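# Slide the pillow fully into its pillowcase on the table

## Task

Get the whole pillow inside the pillowcase so that the open end of the case extends clearly beyond the pillow. Both must end up resting on the table, where slight overhang past the table edge is acceptable. Then release everything and move the hands away.

## Robot and tools

Robot: two arms, left_arm and right_arm, each ending in a five-finger hand (a left hand on left_arm, a right hand on right_arm). Their bases sit in the scene frame at left_arm (+0.040, +0.300, 0) m and right_arm (-0.038, -0.343, 0) m, each with a tiny yaw. A camera stand stands behind the arms.

Frames: the scene frame has its origin at table-top height, halfway between the nominal bases, +z up, +x out over the table, and left_arm on the +y side (these names do not match image left and right). Hand positions, orientations and targets in results are given in each arm's own base frame. Offsets also use that arm's base axes, and rotations turn about the current Hand target position. Fixed cameras and the table use the scene frame.

Hand point: a spot 0.05 m in front of the palm and 0.15 m from the wrist mount along the fingers. Its +z runs along straight fingers, +y points out of the palm, +x runs across the palm away from the thumb on the right hand but toward the thumb on the left hand. Straight fingertips end 0.06 to 0.07 m past the point along +z and sit 0.06 m behind it along -y. A wrist bracket on the little-finger side can collide with things. With the thumb swung in front of the palm (thumb_turn near -1), the hand can wrap objects roughly 0.035 to 0.065 m thick.

One row = 28 numbers, each in [-1, 1], always covering both arms: first left_arm, then right_arm. For each arm: dx, dy, dz, rx, ry, rz, then little, ring, middle, index, thumb_bend, thumb_turn, force_limit, speed. The six pose numbers are an offset, not a pose: they are counted from that arm's Hand target as it stood when the action (or move) began, along its base axes. 1.0 equals 0.6 m for dx, dy, dz and 180 degrees for the rotation vector rx, ry, rz. All six zero re-requests the current Hand target. Finger numbers are absolute positions: +1 open/straight, -1 curled; thumb_bend +1 straight, -1 bent; thumb_turn +1 beside the palm, -1 across in front of it. force_limit maps -1..+1 to about 0..10 N at the fingertip (0..15 N for the two thumb motors). speed maps -1 (almost still) up to full speed at +0.48 and beyond; use about -0.94 or lower for gentle closing. To keep a hand unchanged, resend the eight hand numbers you last sent to it, not its readings.

Tools:
- execute_actions(actions, cameras): actions is a list of actions; each action is a list of 1 to 15 rows, each row one 1/30 s step, all rows measured from the same start target; a short list repeats its final row to fill 15 steps. Each action is 0.5 s. An empty list returns camera images.
- move(target, speed, blend, blocking, cameras): target is one 28-number row or up to 15 rows, every row an offset from the same starting Hand targets. speed is the path's top speed in m/s (0.002 to 4.3, default 0.25; turning up to twice that in rad/s), one value or one per row. blend, in m, rounds corners between rows; 0 stops at each. Everything must fit in 10 s. blocking=false returns after about 0.5 s while the move continues. The result adds a move: line with the ending (done, off_target, moving, held, fault) and any limits (paced = pose clipped, held = steps withheld).
- wait(seconds 0 to 10, cameras): lets time pass; a running move continues.
- stop(cameras): brakes the current move.
- zoom_image(camera, region [x0, y0, x1, y1], at most 504 by 504 pixels) enlarges part of the newest image from that camera.
- show_instructions: shows the reference pages.
- finished_scene(scene=1): ends the scene for good.

Cameras: cam_head_left, cam_head_right, cam_high, cam_left_wrist, cam_right_wrist, each 672x504.

Result lines: end_effector_position (m) and end_effector_quat_wxyz per arm; Hand target (the base that the next offsets count from; the hand often rests 1 to 5 cm short, usually low, from friction and weight alone); joint positions, velocities and torques; motor temperatures. Per hand, six values in little, ring, middle, index, thumb_bend, thumb_turn order: hand_measured (position on the command scale), hand_stopped_by (moving, target, force, stalled, fault) and hand_load_n (fingertip load, positive when pushed open; a lost grip shows as load falling near 0). hand_force_limit and hand_speed echo your settings.

Control quirks: orientation commands are clipped to within 40 degrees of the current one each step, so big turns need several steps. The arms follow loosely and can sag; if a hand stays short, send the remaining distance as a further offset. An arm blocked by something keeps pushing until told to go back past its hand point. Avoid paths passing near an arm's own base.

Avoid: letting the pillow or case fall off the table (task fails), striking fixed or heavy objects hard (fails), the two hands colliding or one hand gripping the other's fingers (can fail), drops, slams, releasing moving items, excessive finger loads and fast swings. Motors heat when holding loads or straining; MOTOR HOT appears at 85 °C and at 100 °C the arm drops for 30 to 60 s.

Each tool is called after ">>>" in YAML: its name, and indented under it one key for each argument.

Reference images:

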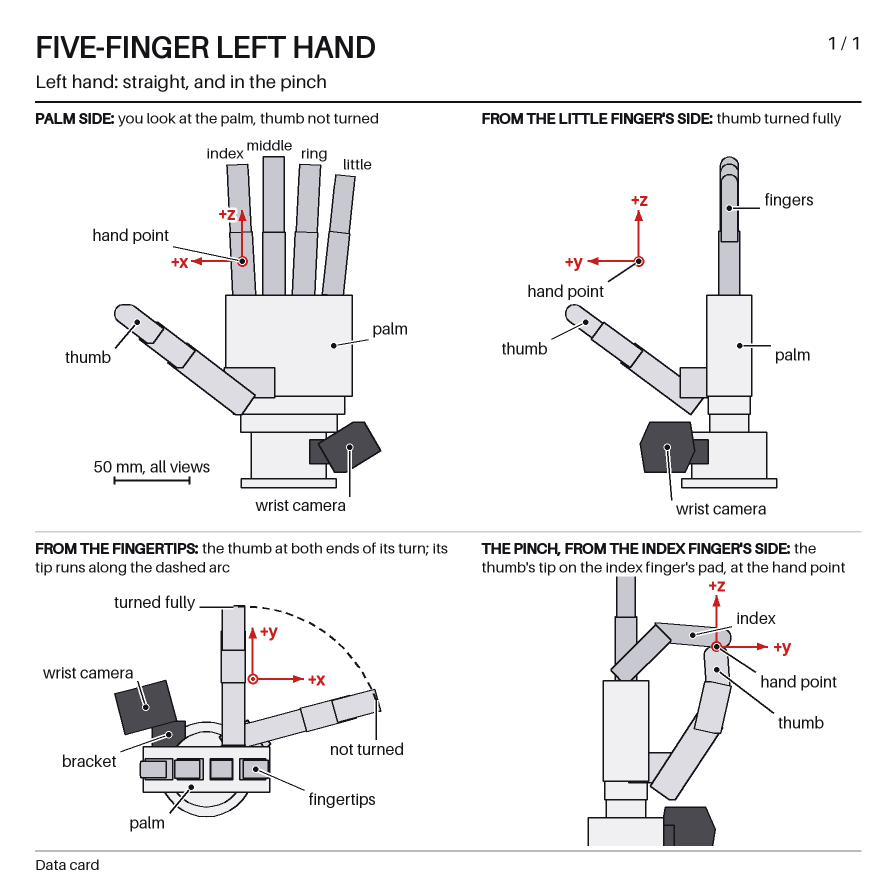

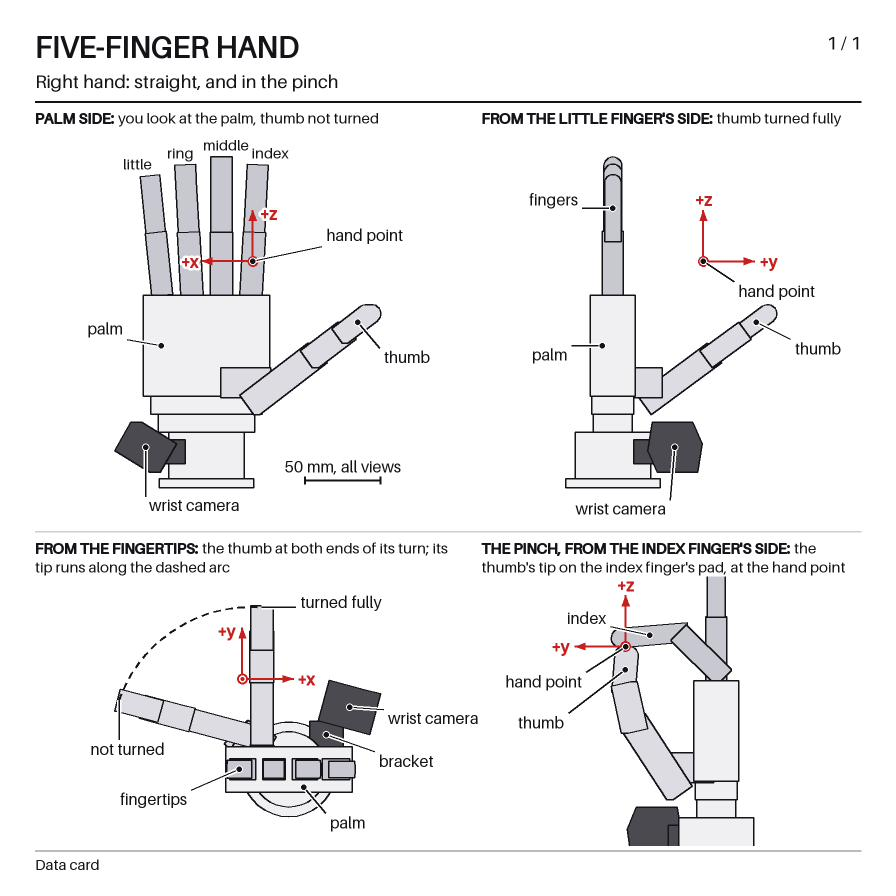

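## Session

>>> execute_actions:
  actions: []

Scene clock: 0.00 s.
left_arm: end_effector_position=(+0.5280, +0.4870, +0.3240) hand_measured=(+1.000, +1.000, +1.000, +1.000, +1.000, +1.000) hand_load_n=(+0.0, +0.0, +0.0, +0.0, +0.0, +0.0) hand_stopped_by=(target, target, target, target, target, target) hand_force_limit=0.00 hand_speed=-0.80 end_effector_quat_wxyz=(-0.639, +0.751, +0.125, +0.111) | right_arm: end_effector_position=(+0.2210, +0.1927, +0.2245) hand_measured=(+1.000, +1.000, +1.000, +1.000, +1.000, +1.000) hand_load_n=(+0.0, +0.0, +0.0, +0.0, +0.0, +0.0) hand_stopped_by=(target, target, target, target, target, target) hand_force_limit=0.00 hand_speed=-0.80 end_effector_quat_wxyz=(+0.281, +0.722, +0.208, +0.597)
Joint positions: left_arm=[0.566 1.655 1.444 -0.079 -0.978 -0.579] | right_arm=[1.437 1.298 0.723 -1.194 1.439 -0.519]
Joint velocities: within noise
Joint torques (N m): no reading
Motor temperatures (°C): left_arm=[23 24 26 25 22 23] | right_arm=[28 31 24 24 25 22]
Heat: left arm: hottest elbow 26 °C; right arm: hottest shoulder 31 °C.
Hand target: left_arm +0.5312, +0.4891, +0.3501; -0.646, +0.741, +0.136, +0.127 | right_arm +0.2218, +0.1988, +0.2306; +0.272, +0.724, +0.200, +0.601

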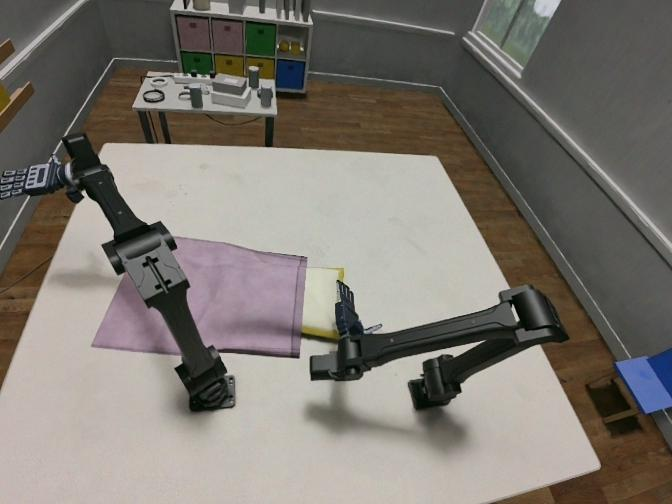

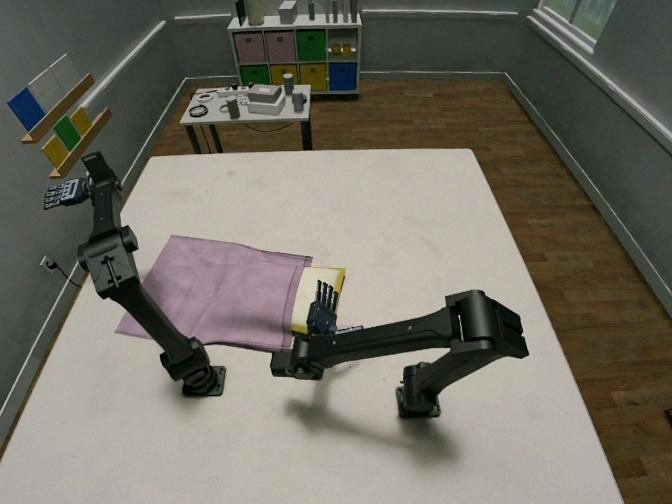

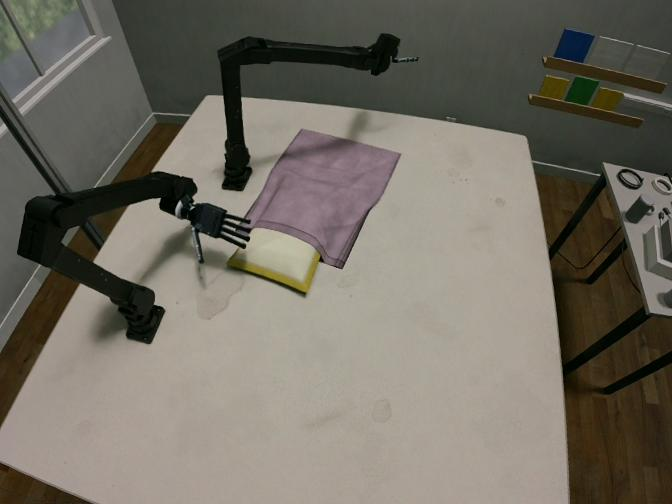

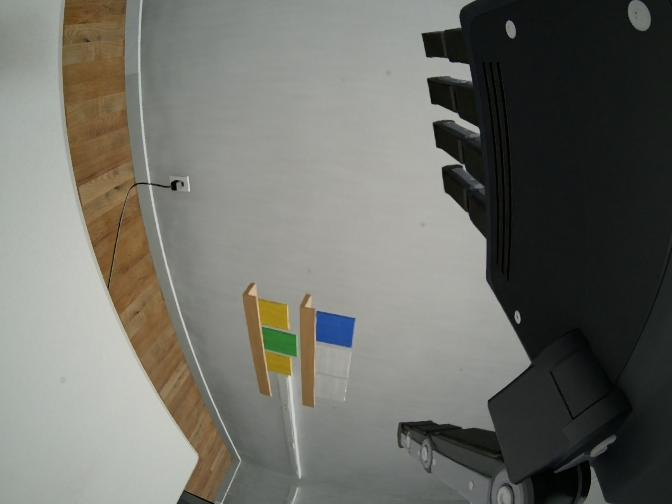

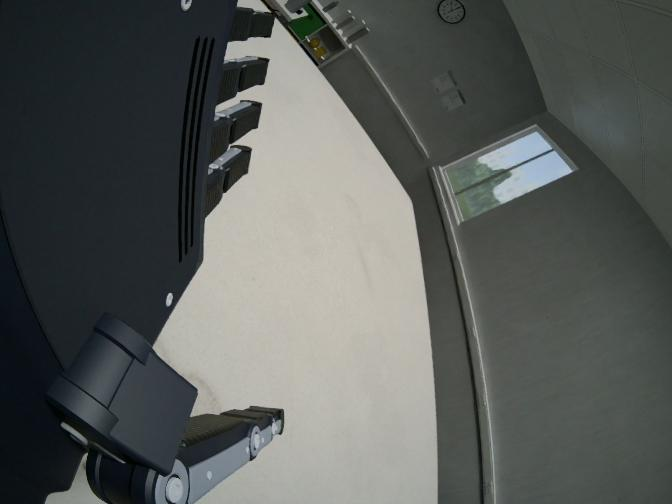

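>>> zoom_image:
  camera: "cam_high"
  region: [180, 110, 430, 310]

>>> zoom_image:
  camera: "cam_head_left"
  region: [80, 210, 400, 410]

>>> zoom_image:
  camera: "cam_head_right"
  region: [100, 210, 400, 410]

Scaled by 2.016 from the camera's 672x504 image, which has a finer 960x720 frame.

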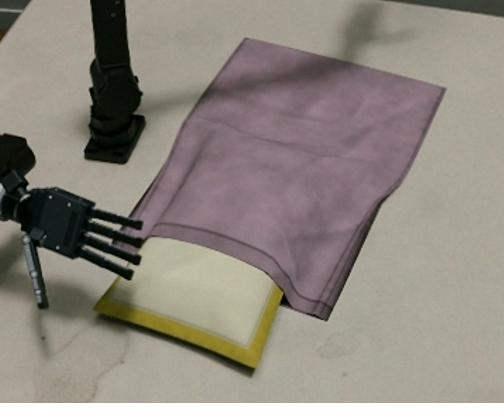

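Scaled by 1.575 from the camera's 672x504 image, which has a finer 960x720 frame.

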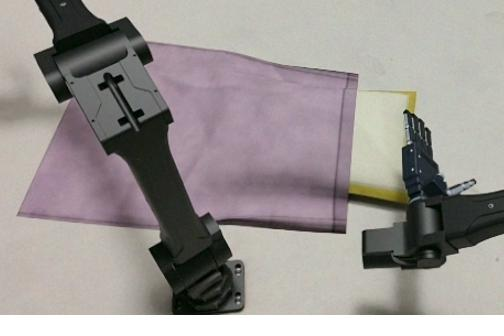

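Scaled by 1.680 from the camera's 672x504 image, which has a finer 960x720 frame.

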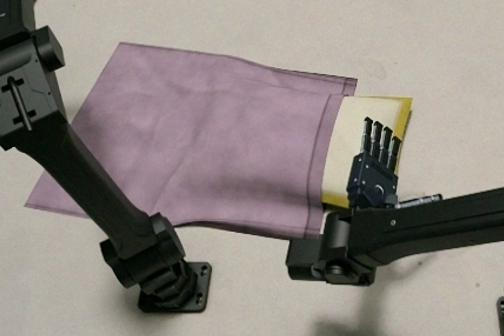

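>>> move:
  target: [0,0,0,0,0,0,1,1,1,1,1,1,0,-0.8,-0.05,-0.3,0.1,0,0,0,1,1,1,1,1,1,0,-0.8]
  speed: 0.2
  cameras: ["all"]

Scene clock: 8.37 s.
left_arm: end_effector_position=(+0.5280, +0.4870, +0.3240) hand_measured=(+1.000, +1.000, +1.000, +1.000, +1.000, +1.000) hand_load_n=(+0.0, +0.0, +0.0, +0.0, +0.0, -0.5) hand_stopped_by=(target, target, target, target, target, target) hand_force_limit=0.00 hand_speed=-0.80 end_effector_quat_wxyz=(-0.639, +0.751, +0.125, +0.111) | right_arm: end_effector_position=(+0.1975, +0.0145, +0.2878) hand_measured=(+1.000, +1.000, +1.000, +1.000, +1.000, +1.000) hand_load_n=(+0.0, +0.0, +0.0, +0.0, +0.0, +0.0) hand_stopped_by=(target, target, target, target, target, target) hand_force_limit=0.00 hand_speed=-0.80 end_effector_quat_wxyz=(+0.273, +0.724, +0.202, +0.600)
Joint positions: left_arm=[0.566 1.655 1.444 -0.079 -0.978 -0.579] | right_arm=[1.435 0.572 0.515 -1.661 1.439 -0.552]
Joint torques (N m): left_arm=[-0.5 -18.84 11.38 1.7 -0.25 -0.05] | right_arm=[2.96 2.84 8.21 -0.32 0.84 0.06]
Heat: left arm: hottest elbow 28 °C; right arm: hottest shoulder 31 °C.
Hand target: left_arm +0.5312, +0.4891, +0.3501; -0.646, +0.741, +0.136, +0.127 | right_arm +0.1918, +0.0187, +0.2906; +0.272, +0.724, +0.200, +0.601
Off the commanded pose: left_arm 0.026 m, 3 deg | right_arm 0.008 m, 0 deg.
move: off_target (left_arm)

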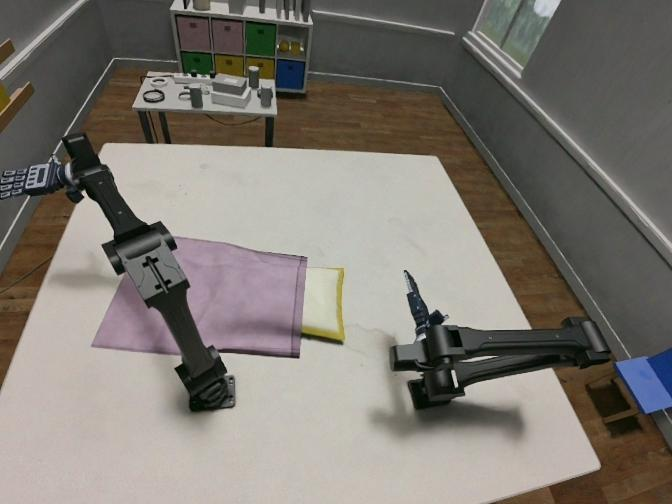

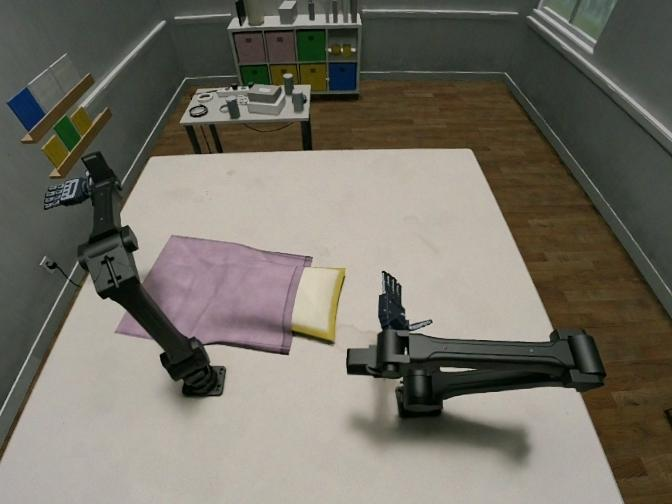

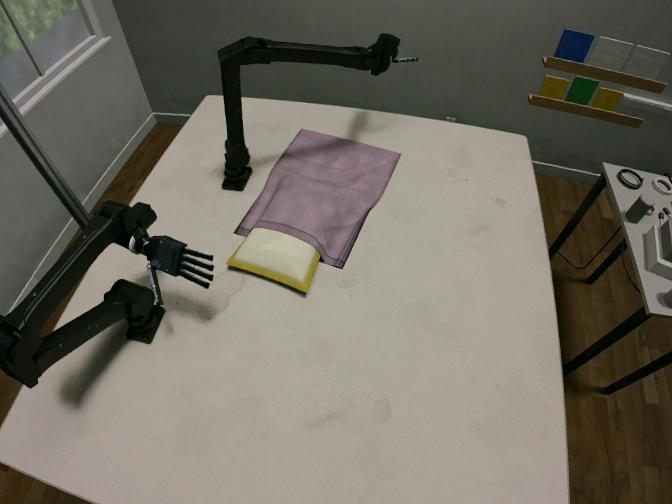

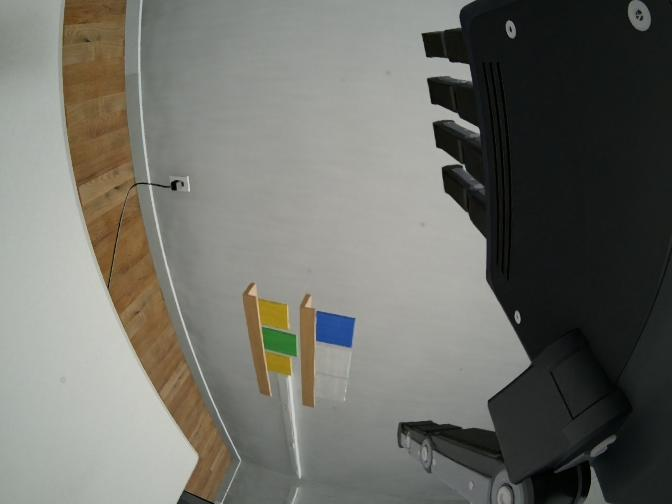

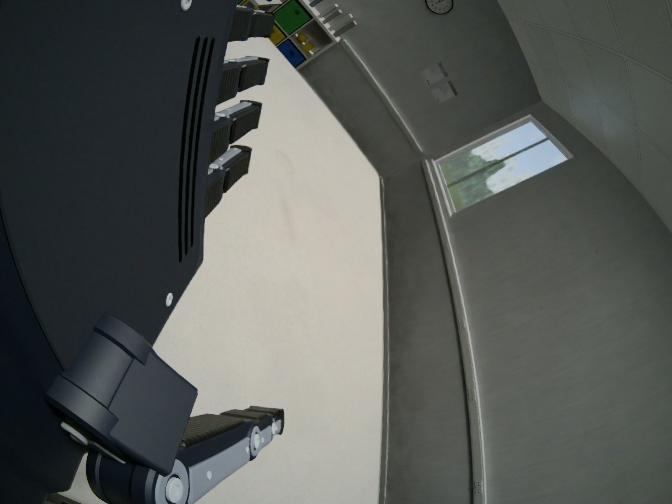

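>>> zoom_image:
  camera: "cam_high"
  region: [210, 120, 410, 310]

>>> zoom_image:
  camera: "cam_head_right"
  region: [100, 210, 380, 370]

>>> zoom_image:
  camera: "cam_head_left"
  region: [220, 220, 380, 370]

Scaled by 2.520 from the camera's 672x504 image, which has a finer 960x720 frame.

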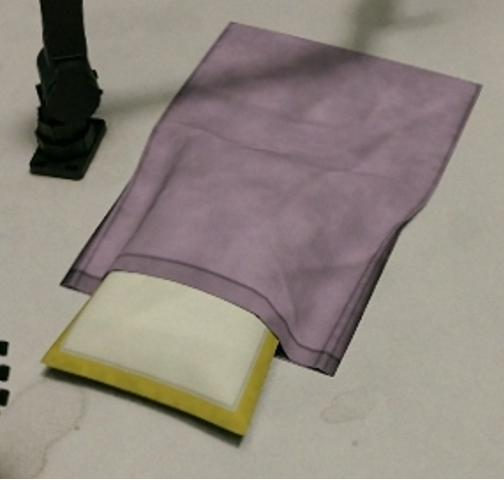

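Scaled by 1.800 from the camera's 672x504 image, which has a finer 960x720 frame.

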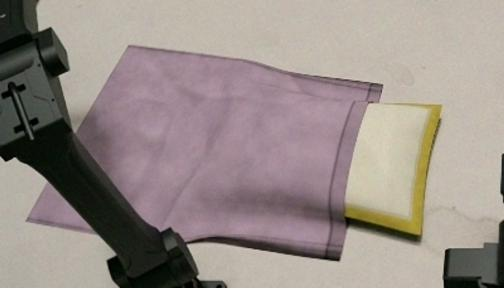

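Scaled by 3.150 from the camera's 672x504 image, which has a finer 960x720 frame.

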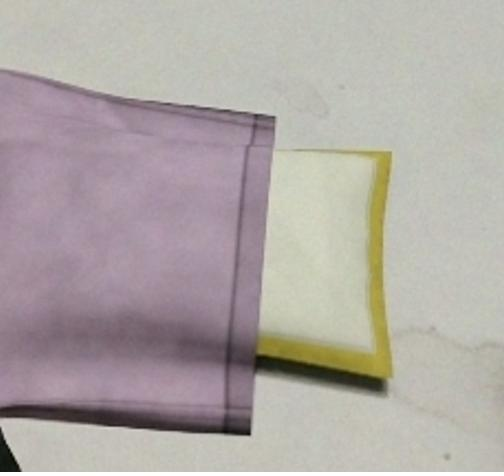

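>>> move:
  target: [0,0,0,0,0,0,1,1,1,1,1,1,0,-0.8,0.162,0.03,0.03,0.483,0.432,0.037,1,1,1,1,1,1,0,-0.8]
  speed: 0.3
  cameras: ["all"]

Scene clock: 23.10 s.
left_arm: end_effector_position=(+0.5280, +0.4870, +0.3240) hand_measured=(+1.000, +1.000, +1.000, +1.000, +1.000, +1.000) hand_load_n=(+0.0, +0.0, +0.0, +0.0, +0.0, +0.0) hand_stopped_by=(target, target, target, target, target, target) hand_force_limit=0.00 hand_speed=-0.80 end_effector_quat_wxyz=(-0.639, +0.751, +0.125, +0.111) | right_arm: end_effector_position=(+0.2782, +0.0432, +0.2877) hand_measured=(+1.000, +1.000, +1.000, +1.000, +1.000, +1.000) hand_load_n=(+0.0, +0.0, +0.0, +0.0, +0.0, +0.0) hand_stopped_by=(target, target, target, target, target, target) hand_force_limit=0.00 hand_speed=-0.80 end_effector_quat_wxyz=(-0.445, +0.887, -0.110, +0.049)
Joint positions: left_arm=[0.566 1.655 1.444 -0.079 -0.978 -0.579] | right_arm=[-0.277 1.115 1.181 -1.697 -0.927 -1.631]
Joint torques (N m): left_arm=[-0.44 -18.9 11.4 1.68 -0.26 -0.05] | right_arm=[1.38 -4.37 11.51 -0.23 -0.86 -0.09]
Motor temperatures (°C): left_arm=[23 25 31 25 22 23] | right_arm=[28 31 30 24 26 22]
Heat: left arm: hottest elbow 31 °C; right arm: hottest shoulder 31 °C.
Hand target: left_arm +0.5312, +0.4891, +0.3501; -0.646, +0.741, +0.136, +0.127 | right_arm +0.2890, +0.0368, +0.3085; -0.459, +0.883, -0.087, +0.044
Off the commanded pose: left_arm 0.026 m, 3 deg | right_arm 0.024 m, 3 deg.
joint sent to its limit (right arm) — joint 4 (wrist pitch), lower limit. The joint targets are off in orientation, not in position.
move: off_target (left_arm, right_arm)

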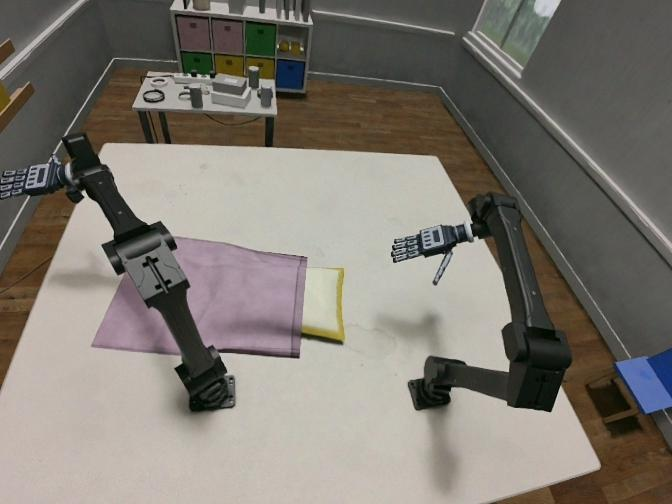

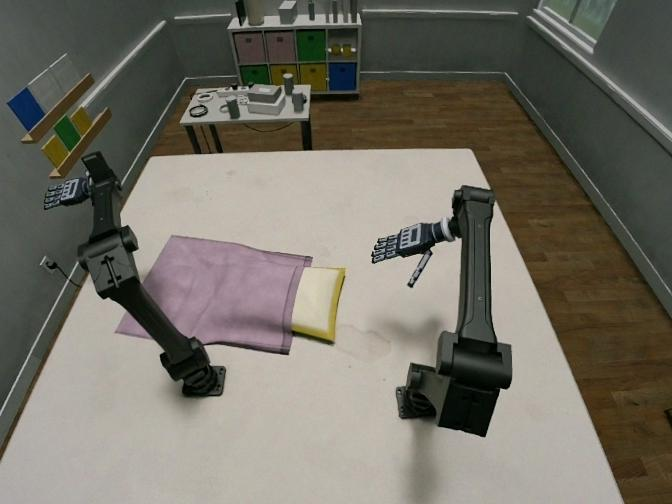

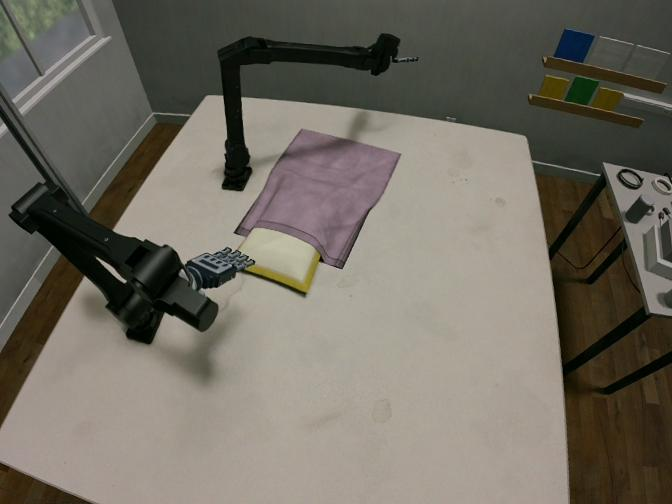

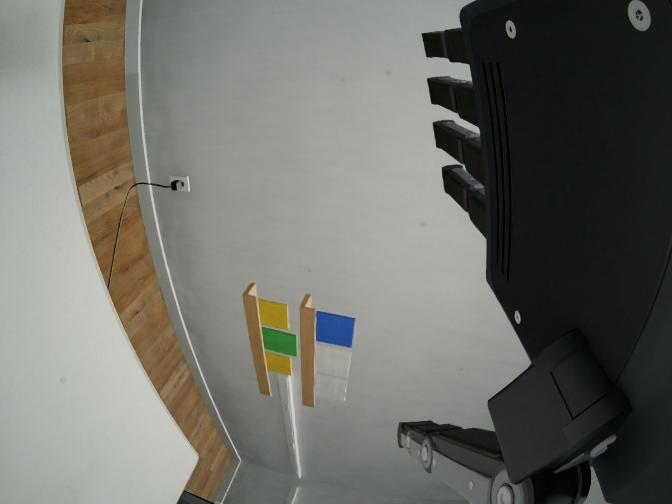

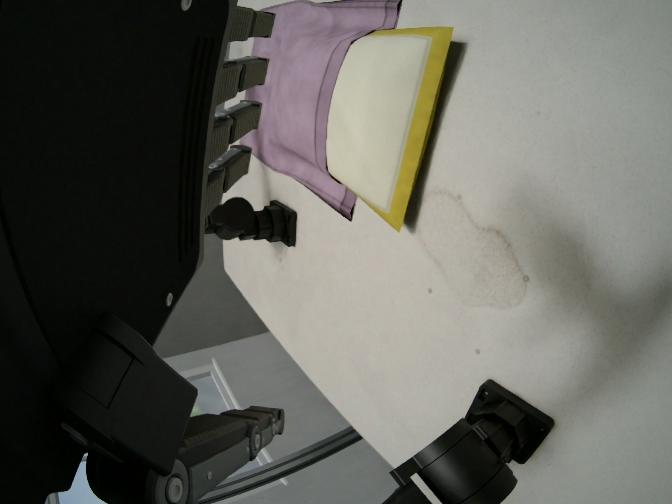

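>>> move:
  target: [0,0,0,0,0,0,1,1,1,1,1,1,0,-0.8,0,0,-0.25,0,0,0,1,1,1,1,1,1,0,-0.8]
  speed: 0.25
  cameras: ["cam_head_left","cam_head_right","cam_high","cam_right_wrist"]

Scene clock: 25.70 s.
left_arm: end_effector_position=(+0.5280, +0.4870, +0.3240) hand_measured=(+1.000, +1.000, +1.000, +1.000, +1.000, +1.000) hand_load_n=(+0.0, +0.0, +0.0, +0.0, +0.0, -0.5) hand_stopped_by=(target, target, target, target, target, target) hand_force_limit=0.00 hand_speed=-0.80 end_effector_quat_wxyz=(-0.639, +0.751, +0.125, +0.111) | right_arm: end_effector_position=(+0.2851, +0.0399, +0.1598) hand_measured=(+1.000, +1.000, +1.000, +1.000, +1.000, +1.000) hand_load_n=(+0.0, +0.0, +0.0, +0.0, +0.0, +0.0) hand_stopped_by=(target, target, target, target, target, target) hand_force_limit=0.00 hand_speed=-0.80 end_effector_quat_wxyz=(-0.458, +0.884, -0.090, +0.035)
Joint positions: left_arm=[0.566 1.655 1.444 -0.079 -0.978 -0.579] | right_arm=[-0.288 1.219 0.911 -1.416 -0.945 -1.734]
Joint torques (N m): left_arm=[-0.44 -18.9 11.38 1.69 -0.26 -0.05] | right_arm=[1.49 -5.19 6.91 0.53 -0.86 -0.2]
Heat: left arm: hottest elbow 31 °C; right arm: hottest shoulder 31 °C.
Hand target: left_arm +0.5312, +0.4891, +0.3501; -0.646, +0.741, +0.136, +0.127 | right_arm +0.2890, +0.0367, +0.1585; -0.459, +0.883, -0.087, +0.044
Off the commanded pose: left_arm 0.026 m, 3 deg | right_arm 0.005 m, 1 deg.
move: off_target (left_arm)
Images, in order (width x height): cam_head_left 672x504, cam_head_right 672x504, cam_high 672x504, cam_right_wrist 672x504.

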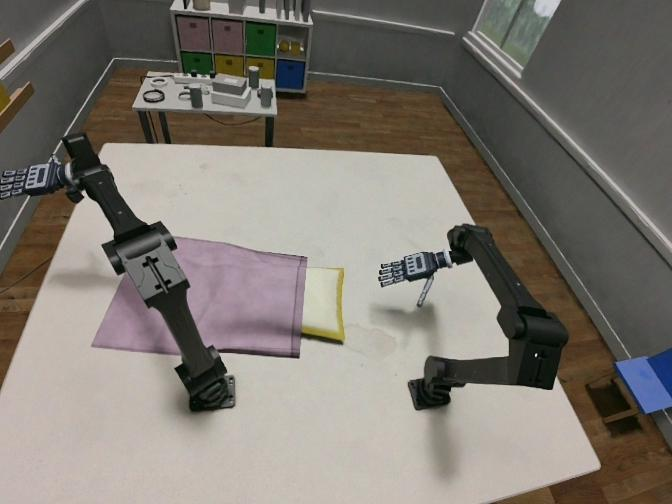

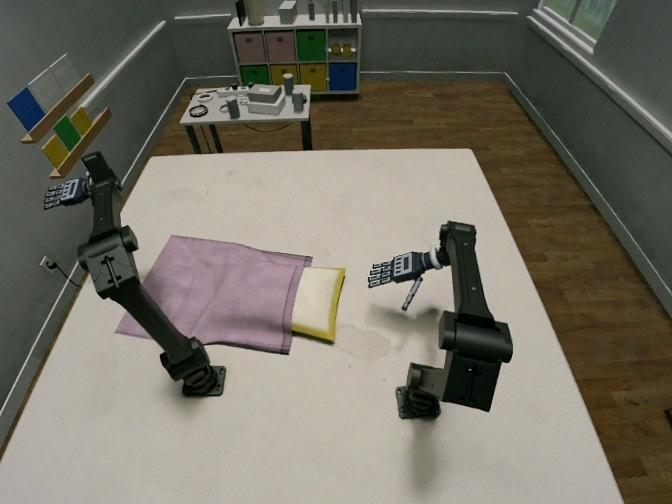

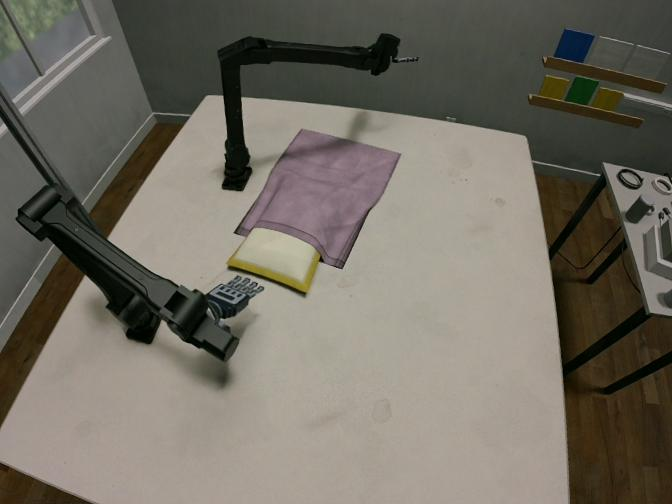

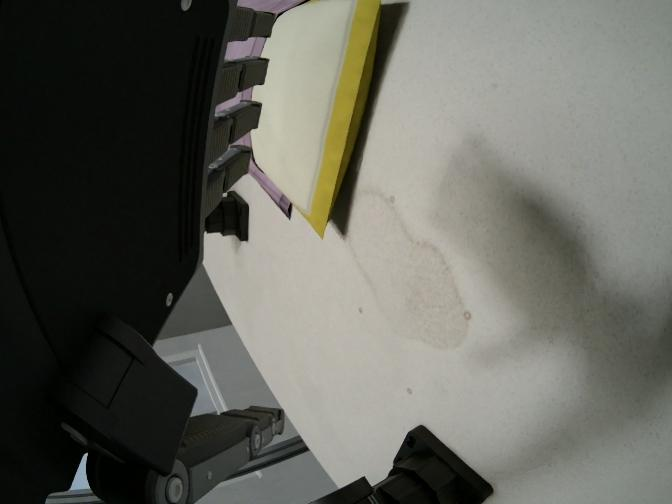

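>>> move:
  target: [0,0,0,0,0,0,1,1,1,1,1,1,0,-0.8,0,0,-0.15,0,0,0,1,1,1,1,1,1,0,-0.8]
  speed: 0.2
  cameras: ["cam_head_left","cam_head_right","cam_high","cam_right_wrist"]

Scene clock: 27.63 s.
left_arm: end_effector_position=(+0.5280, +0.4870, +0.3240) hand_measured=(+1.000, +1.000, +1.000, +1.000, +1.000, +1.000) hand_load_n=(+0.0, +0.0, +0.0, +0.0, +0.0, -0.5) hand_stopped_by=(target, target, target, target, target, target) hand_force_limit=0.00 hand_speed=-0.80 end_effector_quat_wxyz=(-0.639, +0.751, +0.125, +0.111) | right_arm: end_effector_position=(+0.2866, +0.0392, +0.0705) hand_measured=(+1.000, +1.000, +1.000, +1.000, +1.000, +1.000) hand_load_n=(+0.0, +0.0, +0.0, +0.0, +0.0, -0.5) hand_stopped_by=(target, target, target, target, target, target) hand_force_limit=0.00 hand_speed=-0.80 end_effector_quat_wxyz=(-0.458, +0.884, -0.086, +0.039)
Joint positions: left_arm=[0.566 1.655 1.444 -0.079 -0.978 -0.579] | right_arm=[-0.289 1.337 0.755 -1.139 -0.946 -1.743]
Joint torques (N m): left_arm=[-0.56 -18.84 11.38 1.7 -0.25 -0.05] | right_arm=[1.61 -5.6 5.93 0.53 -0.82 -0.1]
Heat: left arm: hottest elbow 32 °C; right arm: hottest shoulder 31 °C.
Hand target: left_arm +0.5312, +0.4891, +0.3501; -0.646, +0.741, +0.136, +0.127 | right_arm +0.2889, +0.0368, +0.0685; -0.459, +0.883, -0.087, +0.044
Off the commanded pose: left_arm 0.026 m, 3 deg | right_arm 0.004 m, 1 deg.
move: off_target (left_arm)
Images, in order (width x height): cam_head_left 672x504, cam_head_right 672x504, cam_high 672x504, cam_right_wrist 672x504.

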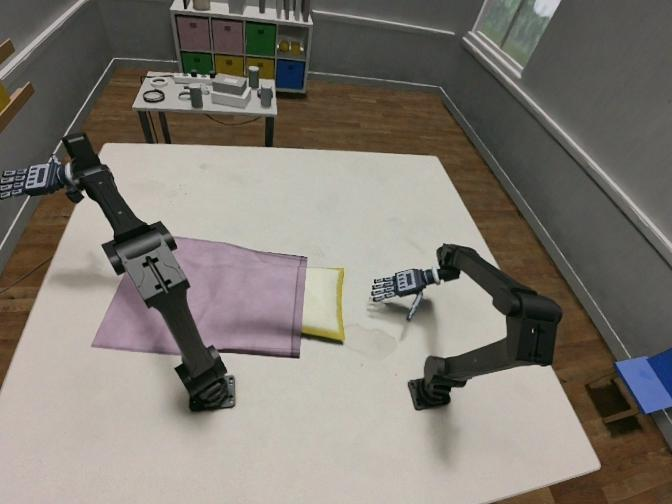

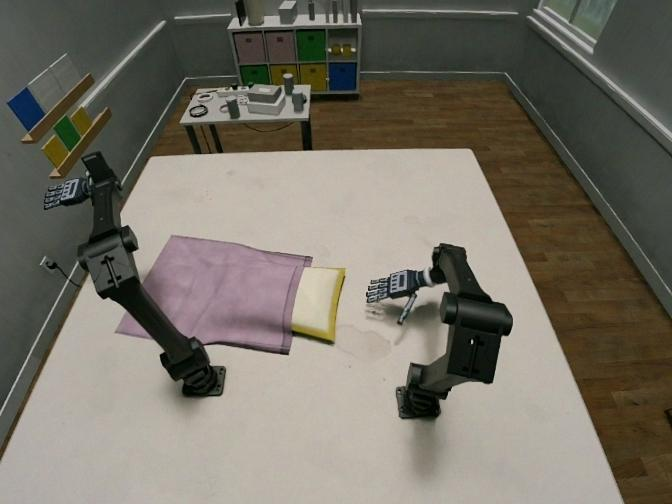

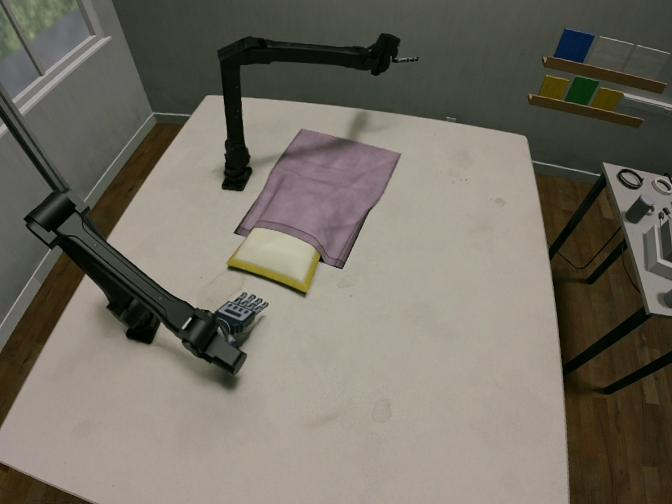

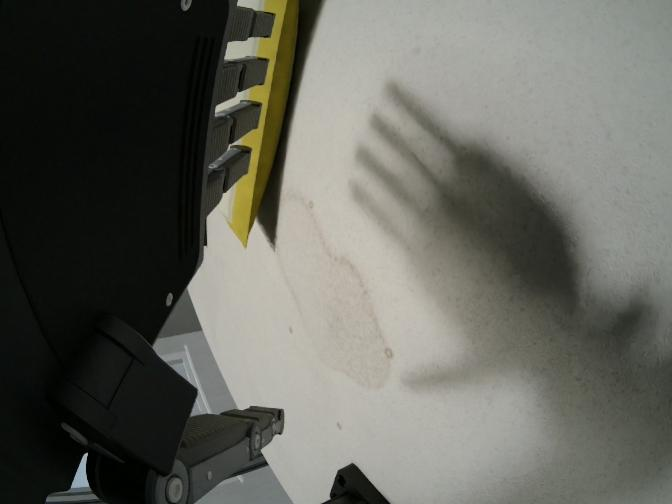

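>>> move:
  target: [0,0,0,0,0,0,1,1,1,1,1,1,0,-0.8,0,0,-0.08,0,0,0,1,1,1,1,1,1,0,-0.8]
  speed: 0.15
  cameras: ["cam_head_left","cam_head_right","cam_high","cam_right_wrist"]

Scene clock: 31.20 s.
left_arm: end_effector_position=(+0.5280, +0.4870, +0.3240) hand_measured=(+1.000, +1.000, +1.000, +1.000, +1.000, +1.000) hand_load_n=(+0.0, +0.0, +0.0, +0.0, +0.0, -0.5) hand_stopped_by=(target, target, target, target, target, target) hand_force_limit=0.00 hand_speed=-0.80 end_effector_quat_wxyz=(-0.639, +0.751, +0.125, +0.111) | right_arm: end_effector_position=(+0.2874, +0.0391, +0.0229) hand_measured=(+1.000, +1.000, +1.000, +1.000, +1.000, +1.000) hand_load_n=(+0.0, +0.0, +0.0, +0.0, +0.0, +0.0) hand_stopped_by=(target, target, target, target, target, target) hand_force_limit=0.00 hand_speed=-0.80 end_effector_quat_wxyz=(-0.458, +0.884, -0.086, +0.039)
Joint positions: left_arm=[0.566 1.655 1.444 -0.079 -0.978 -0.579] | right_arm=[-0.289 1.435 0.694 -0.979 -0.946 -1.743]
Joint torques (N m): left_arm=[-0.44 -18.84 11.4 1.69 -0.25 -0.05] | right_arm=[1.61 -6.07 5.14 0.64 -0.82 -0.09]
Heat: left arm: hottest elbow 32 °C; right arm: hottest shoulder 31 °C.
Hand target: left_arm +0.5312, +0.4891, +0.3501; -0.646, +0.741, +0.136, +0.127 | right_arm +0.2890, +0.0368, +0.0206; -0.459, +0.883, -0.087, +0.044
Off the commanded pose: left_arm 0.026 m, 3 deg | right_arm 0.004 m, 1 deg.
move: off_target (left_arm)
Images, in order (width x height): cam_head_left 672x504, cam_head_right 672x504, cam_high 672x504, cam_right_wrist 672x504.

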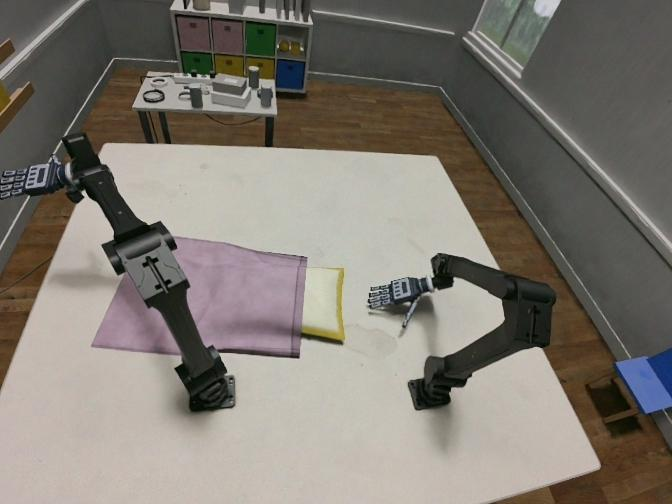

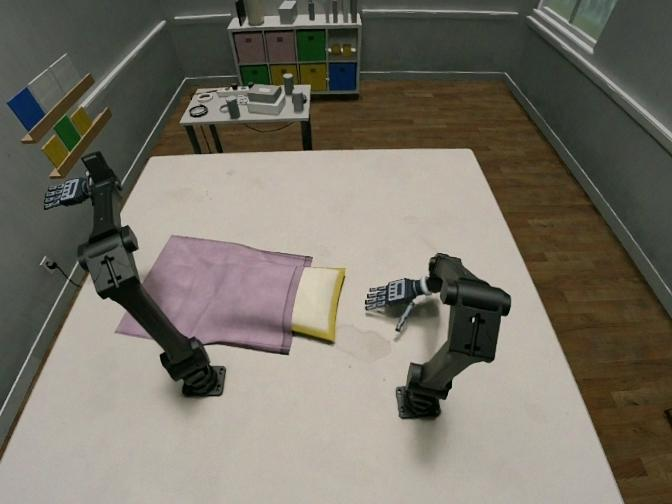

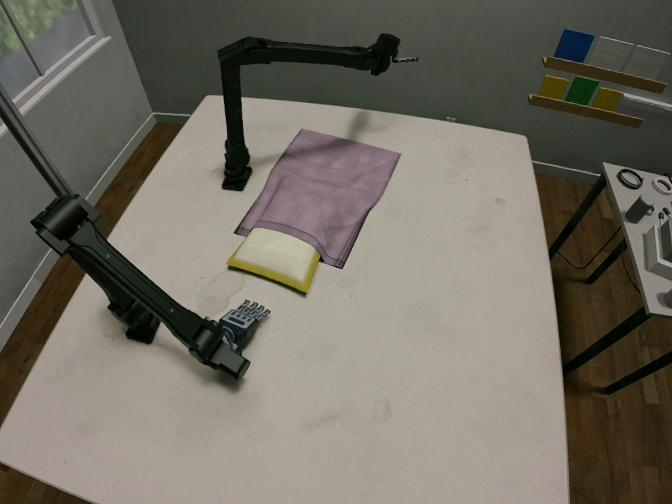

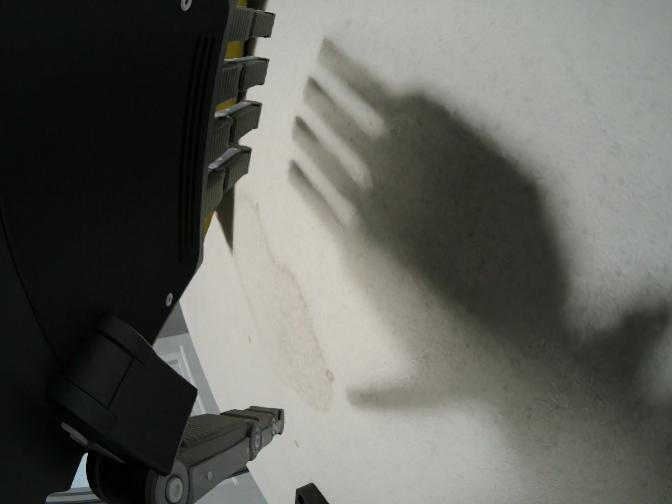

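>>> zoom_image:
  camera: "cam_head_left"
  region: [290, 240, 450, 360]

>>> zoom_image:
  camera: "cam_high"
  region: [210, 220, 350, 390]

Scaled by 3.150 from the camera's 672x504 image, which has a finer 960x720 frame.

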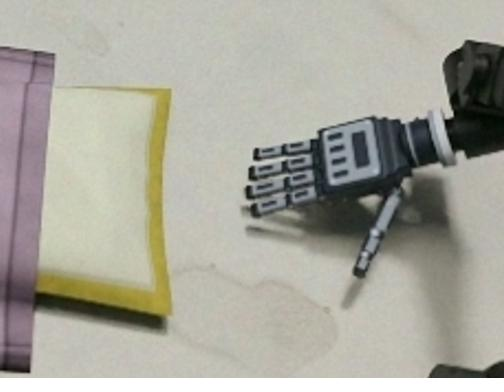

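Scaled by 2.965 from the camera's 672x504 image, which has a finer 960x720 frame.

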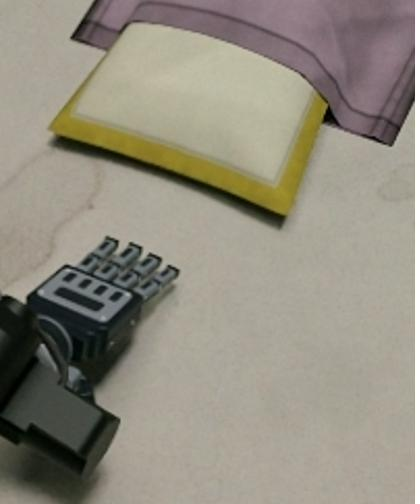

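>>> move:
  target: [0,0,0,0,0,0,1,1,1,1,1,1,0,-0.8,0.019,0.098,-0.015,0,0,0,1,1,1,1,1,1,0,-0.8]
  speed: 0.15
  cameras: ["cam_head_left","cam_head_right","cam_high","cam_right_wrist"]

>>> zoom_image:
  camera: "cam_head_left"
  region: [270, 230, 430, 350]

>>> zoom_image:
  camera: "cam_high"
  region: [210, 200, 370, 360]

Scene clock: 34.97 s.
left_arm: end_effector_position=(+0.5280, +0.4870, +0.3240) hand_measured=(+1.000, +1.000, +1.000, +1.000, +1.000, +1.000) hand_load_n=(+0.0, +0.0, +0.0, +0.0, +0.0, -0.5) hand_stopped_by=(target, target, target, target, target, target) hand_force_limit=0.00 hand_speed=-0.80 end_effector_quat_wxyz=(-0.639, +0.751, +0.125, +0.111) | right_arm: end_effector_position=(+0.2994, +0.0926, +0.0088) hand_measured=(+1.000, +1.000, +1.000, +1.000, +1.000, +1.000) hand_load_n=(+0.0, +0.0, +0.0, +0.0, +0.5, +0.0) hand_stopped_by=(target, target, target, target, target, target) hand_force_limit=0.00 hand_speed=-0.80 end_effector_quat_wxyz=(-0.460, +0.882, -0.091, +0.039)
Joint positions: left_arm=[0.566 1.655 1.444 -0.079 -0.978 -0.579] | right_arm=[-0.115 1.426 0.632 -0.675 -0.956 -1.427]
Joint torques (N m): left_arm=[-0.44 -18.78 11.38 1.72 -0.26 -0.05] | right_arm=[2.96 -7.65 5.07 1.11 -0.54 0.1]
Heat: left arm: hottest elbow 33 °C; right arm: hottest shoulder 31 °C.
Hand target: left_arm +0.5312, +0.4891, +0.3501; -0.646, +0.741, +0.136, +0.127 | right_arm +0.3005, +0.0957, +0.0116; -0.459, +0.883, -0.087, +0.044
Off the commanded pose: left_arm 0.026 m, 3 deg | right_arm 0.004 m, 1 deg.
move: off_target (left_arm)
Images, in order (width x height): cam_head_left 672x504, cam_head_right 672x504, cam_high 672x504, cam_right_wrist 672x504.

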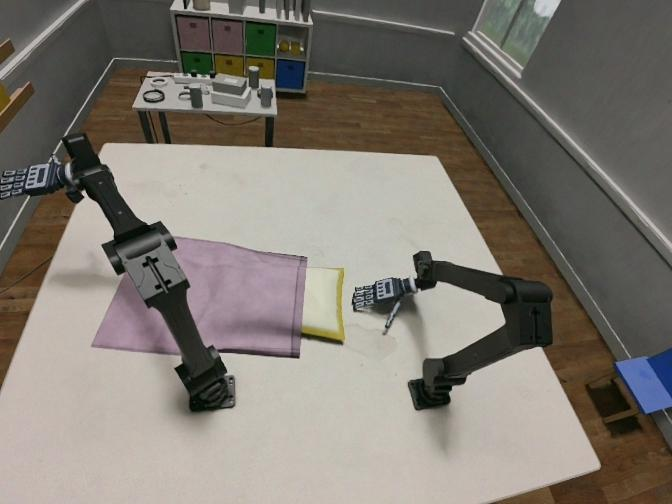

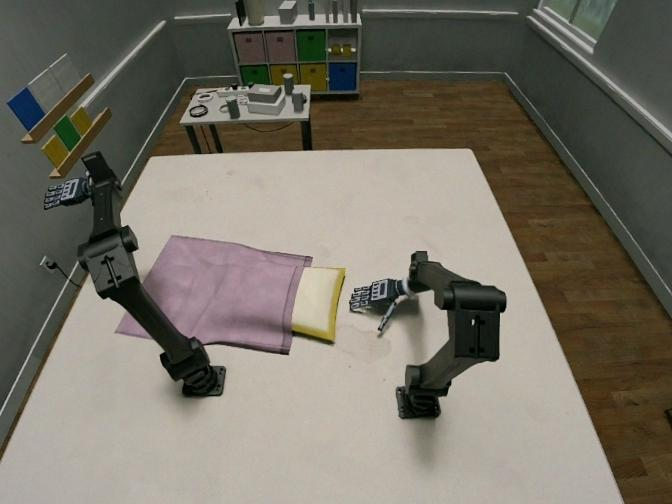

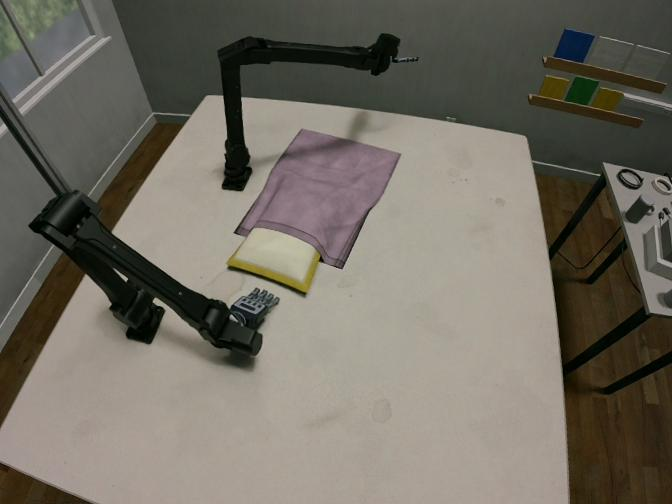

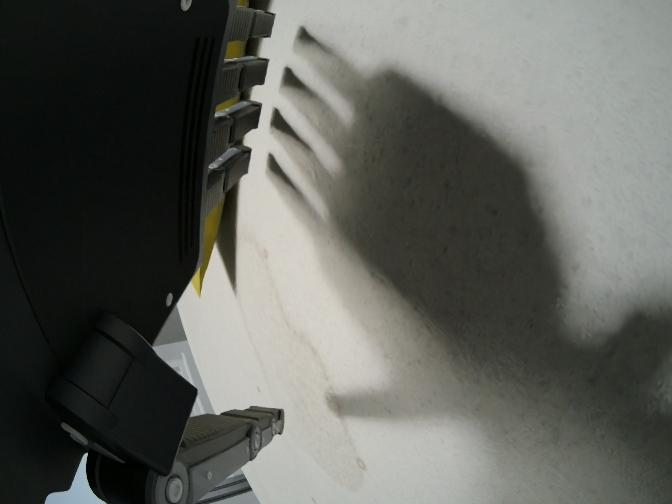

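Scaled by 3.150 from the camera's 672x504 image, which has a finer 960x720 frame.

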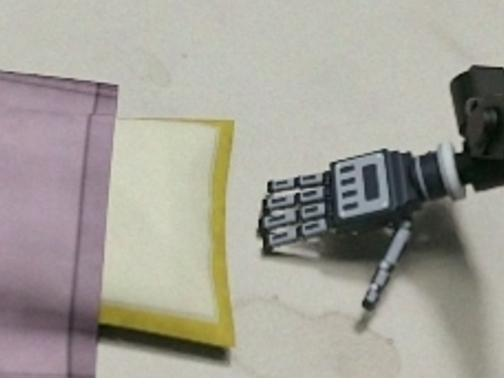

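Scaled by 3.150 from the camera's 672x504 image, which has a finer 960x720 frame.

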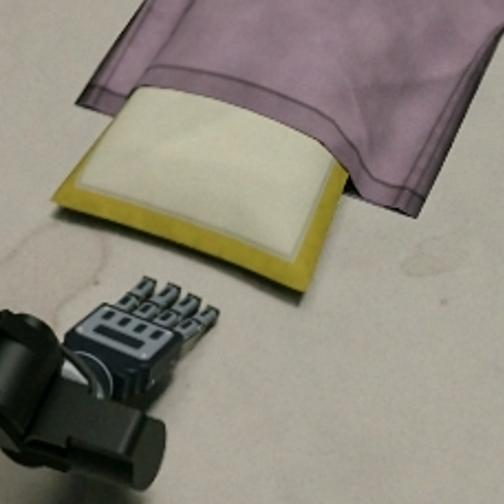

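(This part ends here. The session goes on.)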